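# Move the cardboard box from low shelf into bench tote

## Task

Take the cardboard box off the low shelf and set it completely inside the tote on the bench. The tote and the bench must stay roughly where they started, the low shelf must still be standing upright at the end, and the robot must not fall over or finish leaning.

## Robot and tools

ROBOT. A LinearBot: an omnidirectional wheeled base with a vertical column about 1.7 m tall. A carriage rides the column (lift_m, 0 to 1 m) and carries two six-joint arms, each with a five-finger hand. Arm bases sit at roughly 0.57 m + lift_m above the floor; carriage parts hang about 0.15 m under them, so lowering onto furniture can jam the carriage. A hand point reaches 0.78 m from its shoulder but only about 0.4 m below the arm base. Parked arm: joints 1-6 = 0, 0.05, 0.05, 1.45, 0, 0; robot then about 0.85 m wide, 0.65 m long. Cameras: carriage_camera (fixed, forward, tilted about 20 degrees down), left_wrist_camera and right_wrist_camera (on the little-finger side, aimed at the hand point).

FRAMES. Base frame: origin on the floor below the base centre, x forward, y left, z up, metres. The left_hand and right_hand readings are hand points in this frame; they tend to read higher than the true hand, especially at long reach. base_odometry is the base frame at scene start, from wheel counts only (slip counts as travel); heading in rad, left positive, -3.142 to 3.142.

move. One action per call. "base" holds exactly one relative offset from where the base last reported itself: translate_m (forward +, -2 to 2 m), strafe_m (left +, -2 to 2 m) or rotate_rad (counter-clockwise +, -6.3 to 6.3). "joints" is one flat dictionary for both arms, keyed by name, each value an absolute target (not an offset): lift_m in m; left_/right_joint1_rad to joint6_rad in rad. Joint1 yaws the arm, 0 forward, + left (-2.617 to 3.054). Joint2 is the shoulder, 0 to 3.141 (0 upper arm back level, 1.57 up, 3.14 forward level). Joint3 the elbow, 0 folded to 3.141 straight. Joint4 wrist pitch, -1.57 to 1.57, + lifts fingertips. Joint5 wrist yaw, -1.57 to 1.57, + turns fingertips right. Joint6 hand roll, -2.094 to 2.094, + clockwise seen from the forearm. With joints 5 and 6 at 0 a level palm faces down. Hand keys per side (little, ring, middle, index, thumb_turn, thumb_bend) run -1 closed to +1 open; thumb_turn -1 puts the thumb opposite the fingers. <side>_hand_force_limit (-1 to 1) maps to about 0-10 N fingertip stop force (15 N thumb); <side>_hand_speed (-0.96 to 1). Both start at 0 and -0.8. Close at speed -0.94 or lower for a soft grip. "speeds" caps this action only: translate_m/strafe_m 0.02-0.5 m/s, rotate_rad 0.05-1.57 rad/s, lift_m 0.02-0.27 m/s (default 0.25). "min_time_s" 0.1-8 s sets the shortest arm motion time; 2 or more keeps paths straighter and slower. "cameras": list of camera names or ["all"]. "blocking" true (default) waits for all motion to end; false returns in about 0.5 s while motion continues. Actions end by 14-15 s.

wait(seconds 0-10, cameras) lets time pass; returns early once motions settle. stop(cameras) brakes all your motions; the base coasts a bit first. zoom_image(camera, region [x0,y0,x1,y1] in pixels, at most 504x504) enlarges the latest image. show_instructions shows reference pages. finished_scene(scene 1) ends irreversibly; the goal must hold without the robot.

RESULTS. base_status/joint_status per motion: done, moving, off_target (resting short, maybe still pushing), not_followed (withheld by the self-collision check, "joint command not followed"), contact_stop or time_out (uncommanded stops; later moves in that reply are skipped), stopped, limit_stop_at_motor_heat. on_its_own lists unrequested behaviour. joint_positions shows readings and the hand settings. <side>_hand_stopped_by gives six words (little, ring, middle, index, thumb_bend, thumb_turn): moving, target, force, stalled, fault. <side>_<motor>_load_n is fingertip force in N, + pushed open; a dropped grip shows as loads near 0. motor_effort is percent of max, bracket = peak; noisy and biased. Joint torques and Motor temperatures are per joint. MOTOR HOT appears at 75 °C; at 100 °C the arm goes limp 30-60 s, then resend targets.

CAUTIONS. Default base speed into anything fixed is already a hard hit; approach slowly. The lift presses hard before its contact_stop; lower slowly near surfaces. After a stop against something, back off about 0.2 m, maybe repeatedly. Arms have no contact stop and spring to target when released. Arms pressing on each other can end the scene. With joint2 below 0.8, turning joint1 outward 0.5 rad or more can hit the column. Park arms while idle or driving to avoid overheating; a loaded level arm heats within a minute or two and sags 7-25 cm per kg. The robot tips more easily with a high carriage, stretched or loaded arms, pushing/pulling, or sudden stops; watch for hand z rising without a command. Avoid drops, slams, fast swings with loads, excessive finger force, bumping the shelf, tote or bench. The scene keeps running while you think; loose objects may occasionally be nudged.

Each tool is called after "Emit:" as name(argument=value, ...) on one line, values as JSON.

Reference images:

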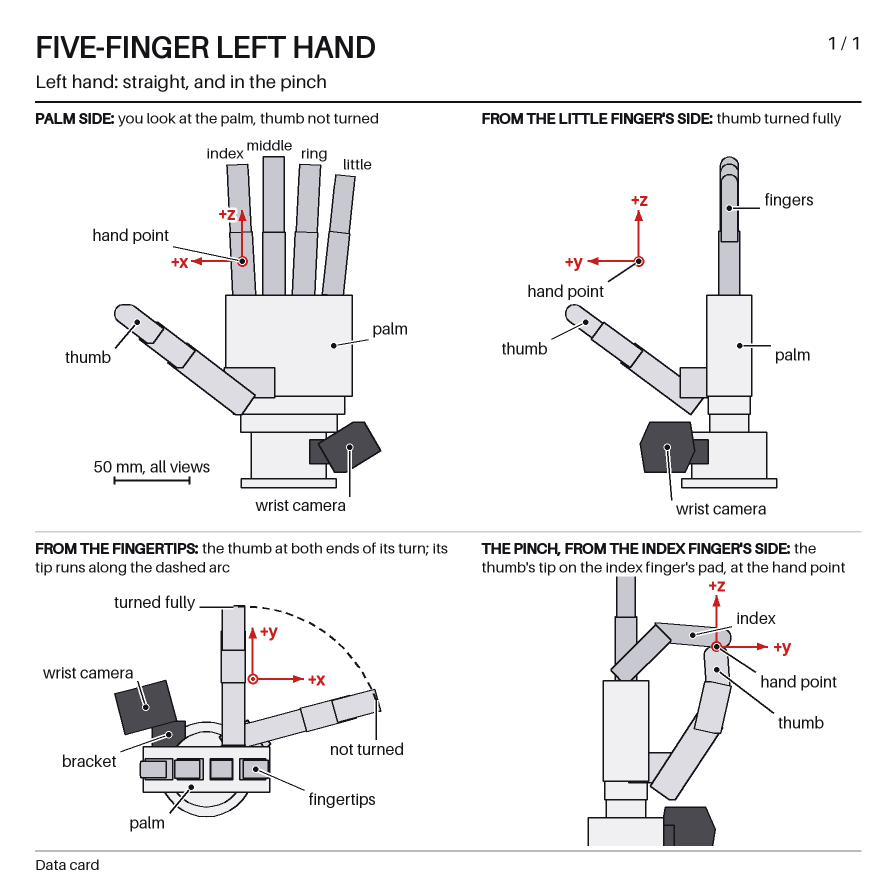

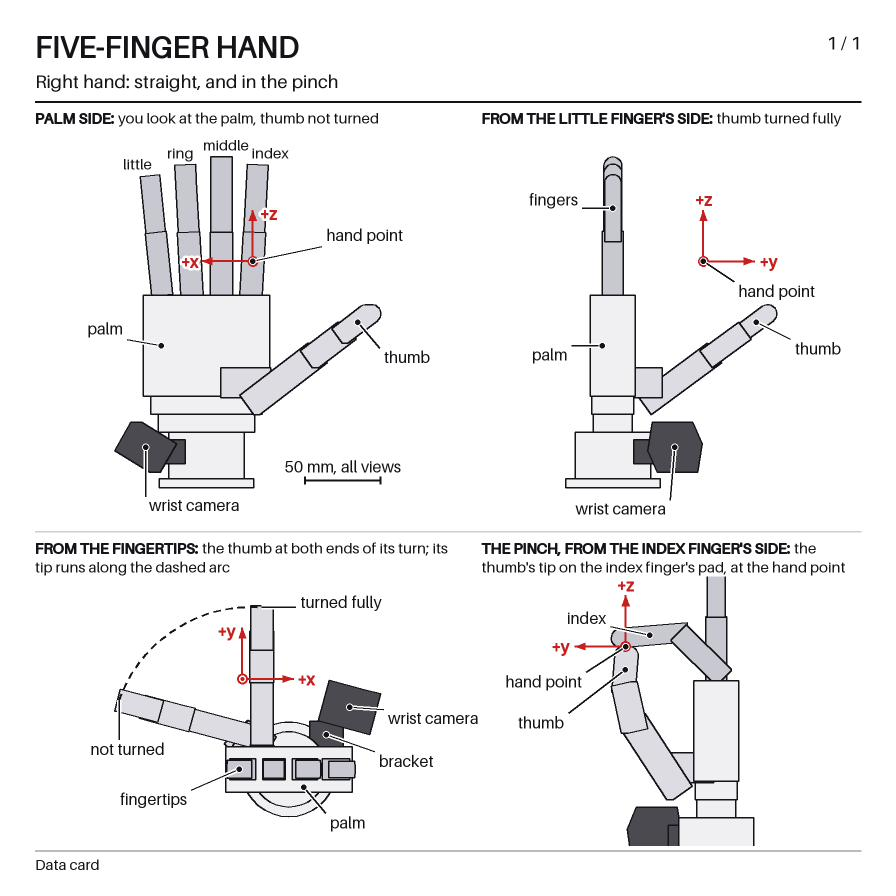

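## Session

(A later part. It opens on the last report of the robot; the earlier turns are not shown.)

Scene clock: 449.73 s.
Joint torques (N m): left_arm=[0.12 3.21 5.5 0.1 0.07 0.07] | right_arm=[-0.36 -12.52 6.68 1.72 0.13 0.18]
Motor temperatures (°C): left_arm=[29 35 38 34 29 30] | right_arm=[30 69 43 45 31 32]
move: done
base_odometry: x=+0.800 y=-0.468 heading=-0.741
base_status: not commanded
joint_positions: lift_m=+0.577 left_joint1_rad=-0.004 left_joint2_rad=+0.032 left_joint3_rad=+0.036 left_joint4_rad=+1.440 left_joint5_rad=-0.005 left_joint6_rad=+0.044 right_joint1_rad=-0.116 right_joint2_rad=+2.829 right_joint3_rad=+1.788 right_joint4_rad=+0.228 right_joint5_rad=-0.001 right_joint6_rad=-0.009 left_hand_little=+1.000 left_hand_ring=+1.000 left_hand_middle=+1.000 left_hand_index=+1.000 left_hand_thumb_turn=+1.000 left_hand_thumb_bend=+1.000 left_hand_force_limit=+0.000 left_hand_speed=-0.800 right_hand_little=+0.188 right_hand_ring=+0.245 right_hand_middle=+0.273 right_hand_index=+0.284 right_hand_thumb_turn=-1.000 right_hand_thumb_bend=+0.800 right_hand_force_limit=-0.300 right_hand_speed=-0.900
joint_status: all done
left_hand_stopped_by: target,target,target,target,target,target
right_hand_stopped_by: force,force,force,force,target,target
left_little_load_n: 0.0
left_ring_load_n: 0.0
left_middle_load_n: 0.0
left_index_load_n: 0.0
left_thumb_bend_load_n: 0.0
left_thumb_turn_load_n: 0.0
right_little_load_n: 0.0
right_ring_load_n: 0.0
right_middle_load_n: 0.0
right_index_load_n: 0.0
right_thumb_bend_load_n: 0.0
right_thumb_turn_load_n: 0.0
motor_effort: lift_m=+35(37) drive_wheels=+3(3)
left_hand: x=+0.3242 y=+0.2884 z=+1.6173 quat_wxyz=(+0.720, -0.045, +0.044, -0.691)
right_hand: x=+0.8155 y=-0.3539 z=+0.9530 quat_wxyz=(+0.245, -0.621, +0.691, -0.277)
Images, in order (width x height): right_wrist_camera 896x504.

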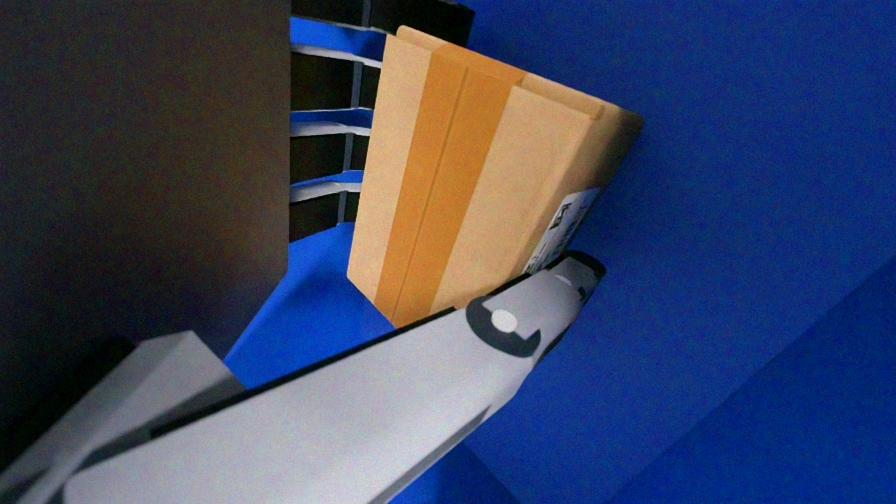

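Emit:
move(joints={"right_hand_thumb_bend": 1.0, "right_hand_little": 0.5, "right_hand_ring": 0.5, "right_hand_middle": 0.5, "right_hand_index": 0.5}, cameras=["right_wrist_camera"])

Emit:
move(joints={"lift_m": 0.61}, speeds={"lift_m": 0.04}, cameras=["right_wrist_camera", "carriage_camera"])

Scene clock: 455.03 s.
Joint torques (N m): left_arm=[0.1 3.22 5.5 0.1 0.06 0.07] | right_arm=[-0.25 -12.6 6.58 1.74 0.11 0.18]
Motor temperatures (°C): left_arm=[29 34 38 34 29 30] | right_arm=[30 71 43 45 31 32]
move: done
base_odometry: x=+0.800 y=-0.468 heading=-0.741
base_status: not commanded
joint_positions: lift_m=+0.577 left_joint1_rad=-0.004 left_joint2_rad=+0.032 left_joint3_rad=+0.036 left_joint4_rad=+1.440 left_joint5_rad=-0.005 left_joint6_rad=+0.044 right_joint1_rad=-0.116 right_joint2_rad=+2.829 right_joint3_rad=+1.788 right_joint4_rad=+0.228 right_joint5_rad=-0.001 right_joint6_rad=-0.009 left_hand_little=+1.000 left_hand_ring=+1.000 left_hand_middle=+1.000 left_hand_index=+1.000 left_hand_thumb_turn=+1.000 left_hand_thumb_bend=+1.000 left_hand_force_limit=+0.000 left_hand_speed=-0.800 right_hand_little=+0.500 right_hand_ring=+0.500 right_hand_middle=+0.500 right_hand_index=+0.500 right_hand_thumb_turn=-1.000 right_hand_thumb_bend=+1.000 right_hand_force_limit=-0.300 right_hand_speed=-0.900
joint_status: all done
left_hand_stopped_by: target,target,target,target,target,target
right_hand_stopped_by: target,target,target,target,target,target
left_little_load_n: 0.0
left_ring_load_n: 0.0
left_middle_load_n: 0.0
left_index_load_n: 0.0
left_thumb_bend_load_n: 0.0
left_thumb_turn_load_n: 0.0
right_little_load_n: 0.0
right_ring_load_n: 0.0
right_middle_load_n: 0.0
right_index_load_n: 0.0
right_thumb_bend_load_n: 0.0
right_thumb_turn_load_n: 0.0
motor_effort: lift_m=+35(36) drive_wheels=+3(3)
left_hand: x=+0.3242 y=+0.2884 z=+1.6173 quat_wxyz=(+0.720, -0.045, +0.044, -0.691)
right_hand: x=+0.8153 y=-0.3539 z=+0.9529 quat_wxyz=(+0.245, -0.621, +0.691, -0.277)
Images, in order (width x height): right_wrist_camera 896x504.

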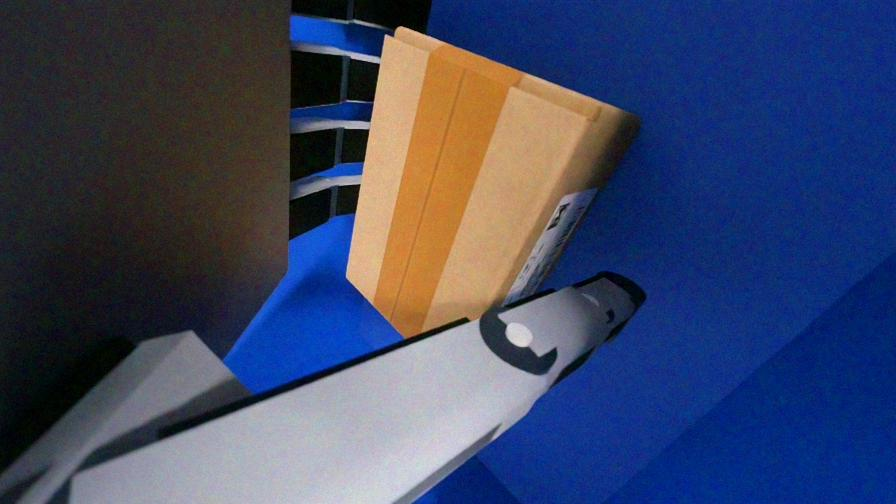

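Scene clock: 456.23 s.
Joint torques (N m): left_arm=[0.12 3.12 5.45 0.1 0.06 0.07] | right_arm=[-0.28 -12.56 6.6 1.78 0.11 0.16]
Motor temperatures (°C): left_arm=[29 34 38 34 29 30] | right_arm=[30 71 43 44 31 32]
move: done
base_odometry: x=+0.800 y=-0.468 heading=-0.741
base_status: not commanded
joint_positions: lift_m=+0.610 left_joint1_rad=-0.004 left_joint2_rad=+0.032 left_joint3_rad=+0.036 left_joint4_rad=+1.440 left_joint5_rad=-0.005 left_joint6_rad=+0.044 right_joint1_rad=-0.116 right_joint2_rad=+2.829 right_joint3_rad=+1.788 right_joint4_rad=+0.223 right_joint5_rad=-0.001 right_joint6_rad=-0.009 left_hand_little=+1.000 left_hand_ring=+1.000 left_hand_middle=+1.000 left_hand_index=+1.000 left_hand_thumb_turn=+1.000 left_hand_thumb_bend=+1.000 left_hand_force_limit=+0.000 left_hand_speed=-0.800 right_hand_little=+0.500 right_hand_ring=+0.500 right_hand_middle=+0.500 right_hand_index=+0.500 right_hand_thumb_turn=-1.000 right_hand_thumb_bend=+1.000 right_hand_force_limit=-0.300 right_hand_speed=-0.900
joint_status: all done
left_hand_stopped_by: target,target,target,target,target,target
right_hand_stopped_by: target,target,target,target,target,target
left_little_load_n: 0.0
left_ring_load_n: 0.0
left_middle_load_n: 0.0
left_index_load_n: 0.0
left_thumb_bend_load_n: 0.0
left_thumb_turn_load_n: 0.0
right_little_load_n: 0.0
right_ring_load_n: 0.0
right_middle_load_n: 0.0
right_index_load_n: 0.0
right_thumb_bend_load_n: 0.0
right_thumb_turn_load_n: 0.0
motor_effort: lift_m=+31(38) drive_wheels=+2(5)
left_hand: x=+0.3242 y=+0.2884 z=+1.6504 quat_wxyz=(+0.720, -0.045, +0.044, -0.691)
right_hand: x=+0.8143 y=-0.3537 z=+0.9853 quat_wxyz=(+0.243, -0.622, +0.692, -0.275)
pictures: carriage_camera, right_wrist_camera
Images, in order (width x height): carriage_camera 896x504, right_wrist_camera 896x504.

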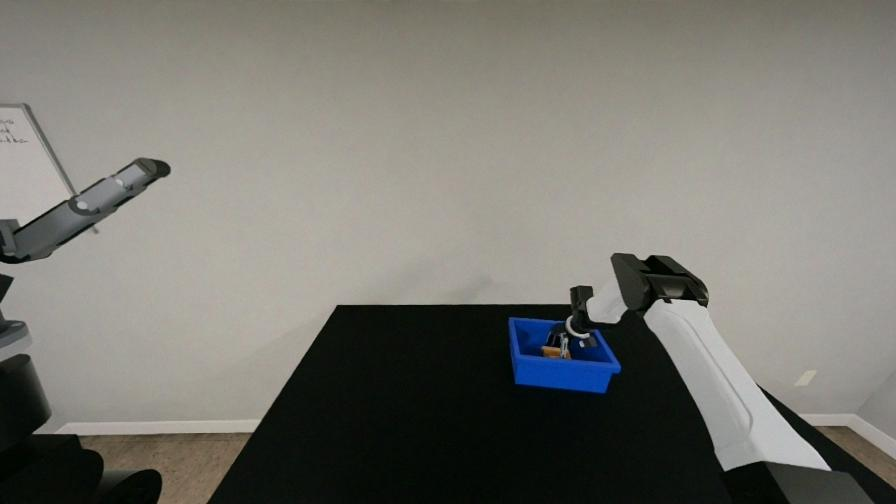

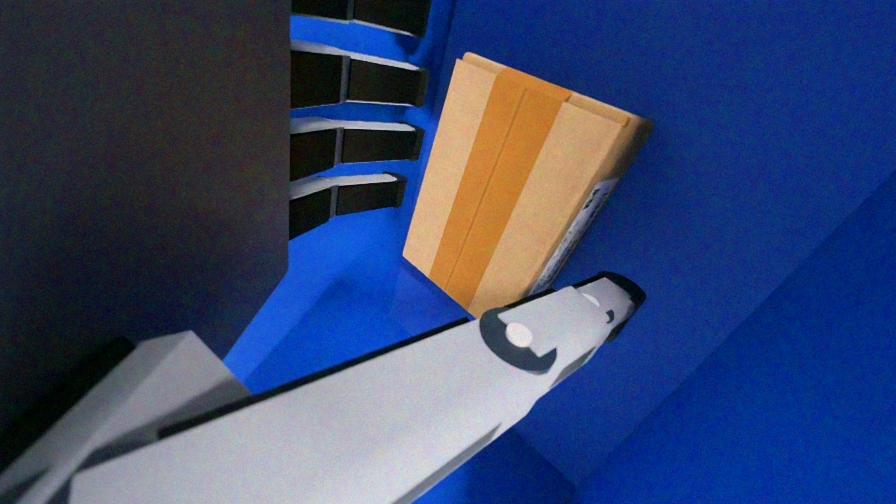

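Emit:
move(joints={"lift_m": 0.8}, speeds={"lift_m": 0.12}, cameras=["carriage_camera", "right_wrist_camera"])

Emit:
move(base={"translate_m": -0.3}, speeds={"translate_m": 0.15})

Emit:
move(joints={"right_joint1_rad": 0, "right_joint2_rad": 1.3, "right_joint3_rad": 0.4, "right_joint4_rad": 0.8, "lift_m": 0.7}, min_time_s=3, cameras=["carriage_camera"])

Emit:
zoom_image(camera="carriage_camera", region=[440, 260, 680, 430])

Scene clock: 462.33 s.
Joint torques (N m): left_arm=[0.1 3.23 5.42 0.12 0.06 0.07] | right_arm=[-0.29 -12.89 6.64 1.78 0.11 0.18]
Motor temperatures (°C): left_arm=[29 34 38 34 29 30] | right_arm=[30 72 43 44 31 32]
move: done
base_odometry: x=+0.800 y=-0.468 heading=-0.741
base_status: not commanded
joint_positions: lift_m=+0.800 left_joint1_rad=-0.004 left_joint2_rad=+0.032 left_joint3_rad=+0.036 left_joint4_rad=+1.440 left_joint5_rad=-0.005 left_joint6_rad=+0.044 right_joint1_rad=-0.116 right_joint2_rad=+2.832 right_joint3_rad=+1.788 right_joint4_rad=+0.222 right_joint5_rad=-0.001 right_joint6_rad=-0.009 left_hand_little=+1.000 left_hand_ring=+1.000 left_hand_middle=+1.000 left_hand_index=+1.000 left_hand_thumb_turn=+1.000 left_hand_thumb_bend=+1.000 left_hand_force_limit=+0.000 left_hand_speed=-0.800 right_hand_little=+0.500 right_hand_ring=+0.500 right_hand_middle=+0.500 right_hand_index=+0.500 right_hand_thumb_turn=-1.000 right_hand_thumb_bend=+1.000 right_hand_force_limit=-0.300 right_hand_speed=-0.900
joint_status: all done
left_hand_stopped_by: target,target,target,target,target,target
right_hand_stopped_by: target,target,target,target,target,target
left_little_load_n: -0.5
left_ring_load_n: 0.0
left_middle_load_n: 0.0
left_index_load_n: -0.5
left_thumb_bend_load_n: 0.0
left_thumb_turn_load_n: 0.0
right_little_load_n: 0.0
right_ring_load_n: 0.0
right_middle_load_n: 0.0
right_index_load_n: 0.5
right_thumb_bend_load_n: 0.0
right_thumb_turn_load_n: 0.0
motor_effort: lift_m=+33(41) drive_wheels=-4(5)
left_hand: x=+0.3243 y=+0.2884 z=+1.8404 quat_wxyz=(+0.720, -0.045, +0.044, -0.691)
right_hand: x=+0.8130 y=-0.3536 z=+1.1734 quat_wxyz=(+0.242, -0.622, +0.692, -0.274)
Images, in order (width x height): carriage_camera 896x504, right_wrist_camera 896x504.

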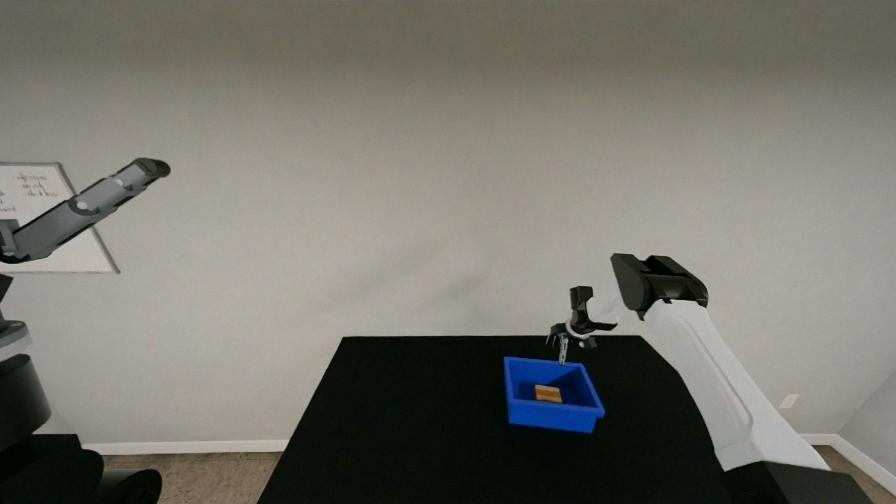

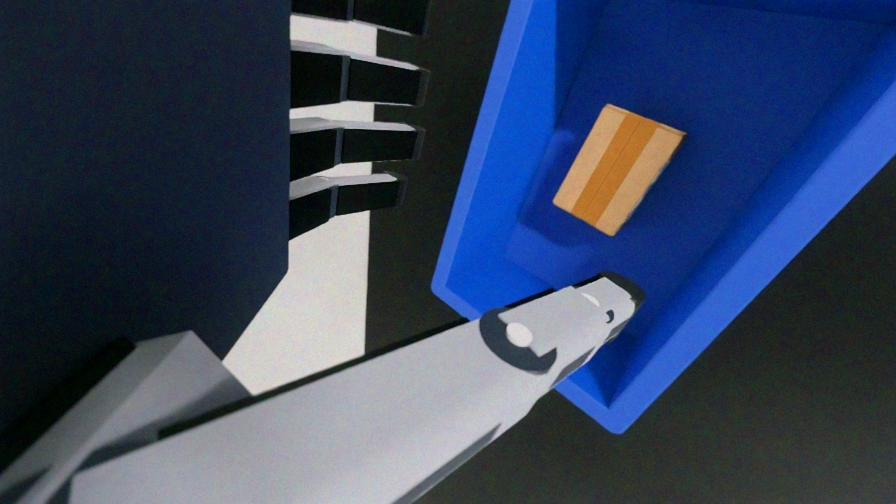

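Scene clock: 465.33 s.
Joint torques (N m): left_arm=[0.1 3.15 5.57 0.03 0.06 0.07] | right_arm=[-0.27 -12.81 6.57 1.79 0.11 0.18]
Motor temperatures (°C): left_arm=[29 34 38 34 29 30] | right_arm=[30 72 43 44 31 32]
move: done
base_odometry: x=+0.578 y=-0.265 heading=-0.741
base_status: done
joint_positions: lift_m=+0.800 left_joint1_rad=-0.004 left_joint2_rad=+0.032 left_joint3_rad=+0.036 left_joint4_rad=+1.443 left_joint5_rad=-0.005 left_joint6_rad=+0.044 right_joint1_rad=-0.116 right_joint2_rad=+2.832 right_joint3_rad=+1.788 right_joint4_rad=+0.222 right_joint5_rad=-0.001 right_joint6_rad=-0.009 left_hand_little=+1.000 left_hand_ring=+1.000 left_hand_middle=+1.000 left_hand_index=+1.000 left_hand_thumb_turn=+1.000 left_hand_thumb_bend=+1.000 left_hand_force_limit=+0.000 left_hand_speed=-0.800 right_hand_little=+0.500 right_hand_ring=+0.500 right_hand_middle=+0.500 right_hand_index=+0.500 right_hand_thumb_turn=-1.000 right_hand_thumb_bend=+1.000 right_hand_force_limit=-0.300 right_hand_speed=-0.900
joint_status: not commanded
left_hand_stopped_by: target,target,target,target,target,target
right_hand_stopped_by: target,target,target,target,target,target
left_little_load_n: 0.0
left_ring_load_n: 0.0
left_middle_load_n: 0.0
left_index_load_n: 0.0
left_thumb_bend_load_n: 0.0
left_thumb_turn_load_n: 0.0
right_little_load_n: 0.0
right_ring_load_n: 0.0
right_middle_load_n: 0.0
right_index_load_n: 0.0
right_thumb_bend_load_n: 0.0
right_thumb_turn_load_n: 0.0
motor_effort: lift_m=+31(36) drive_wheels=-1(12)
left_hand: x=+0.3236 y=+0.2884 z=+1.8407 quat_wxyz=(+0.720, -0.044, +0.043, -0.691)
right_hand: x=+0.8131 y=-0.3536 z=+1.1735 quat_wxyz=(+0.242, -0.622, +0.692, -0.274)
pictures: none

Scene clock: 468.63 s.
Joint torques (N m): left_arm=[0.1 3.22 5.5 0.08 0.06 0.07] | right_arm=[0.44 -5.3 5.72 2.44 0.12 0.17]
Motor temperatures (°C): left_arm=[29 34 38 34 29 30] | right_arm=[30 72 43 44 31 32]
move: done
base_odometry: x=+0.578 y=-0.265 heading=-0.741
base_status: not commanded
joint_positions: lift_m=+0.700 left_joint1_rad=-0.004 left_joint2_rad=+0.032 left_joint3_rad=+0.036 left_joint4_rad=+1.443 left_joint5_rad=-0.005 left_joint6_rad=+0.044 right_joint1_rad=-0.005 right_joint2_rad=+1.321 right_joint3_rad=+0.407 right_joint4_rad=+0.780 right_joint5_rad=-0.001 right_joint6_rad=-0.009 left_hand_little=+1.000 left_hand_ring=+1.000 left_hand_middle=+1.000 left_hand_index=+1.000 left_hand_thumb_turn=+1.000 left_hand_thumb_bend=+1.000 left_hand_force_limit=+0.000 left_hand_speed=-0.800 right_hand_little=+0.500 right_hand_ring=+0.500 right_hand_middle=+0.500 right_hand_index=+0.500 right_hand_thumb_turn=-1.000 right_hand_thumb_bend=+1.000 right_hand_force_limit=-0.300 right_hand_speed=-0.900
joint_status: all done
left_hand_stopped_by: target,target,target,target,target,target
right_hand_stopped_by: target,target,target,target,target,target
left_little_load_n: 0.0
left_ring_load_n: -0.5
left_middle_load_n: 0.0
left_index_load_n: 0.0
left_thumb_bend_load_n: 0.0
left_thumb_turn_load_n: 0.0
right_little_load_n: 0.0
right_ring_load_n: 0.5
right_middle_load_n: 0.0
right_index_load_n: 0.0
right_thumb_bend_load_n: 0.0
right_thumb_turn_load_n: 0.5
motor_effort: lift_m=+26(31) drive_wheels=-1(2)
left_hand: x=+0.3236 y=+0.2884 z=+1.7412 quat_wxyz=(+0.720, -0.044, +0.043, -0.691)
right_hand: x=+0.6386 y=-0.2876 z=+1.4160 quat_wxyz=(+0.463, -0.534, +0.531, -0.469)
Images, in order (width x height): carriage_camera 896x504.

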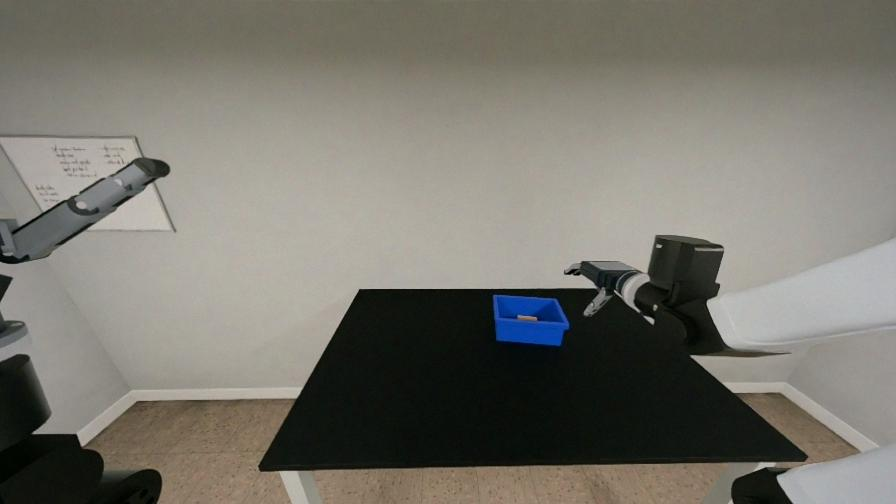

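Scaled by 2.100 from the camera's image (finer frame: 1280x720).

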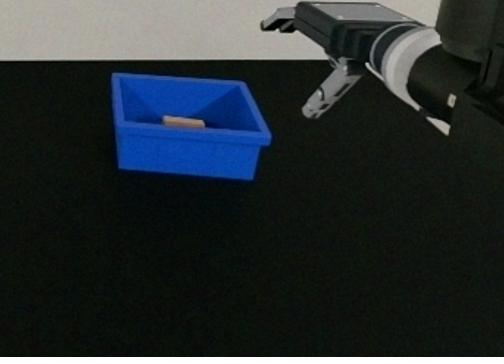

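Box is flat in the tote, and everything is at rest.

Emit:
finished_scene()

The scene is finished: the task was done.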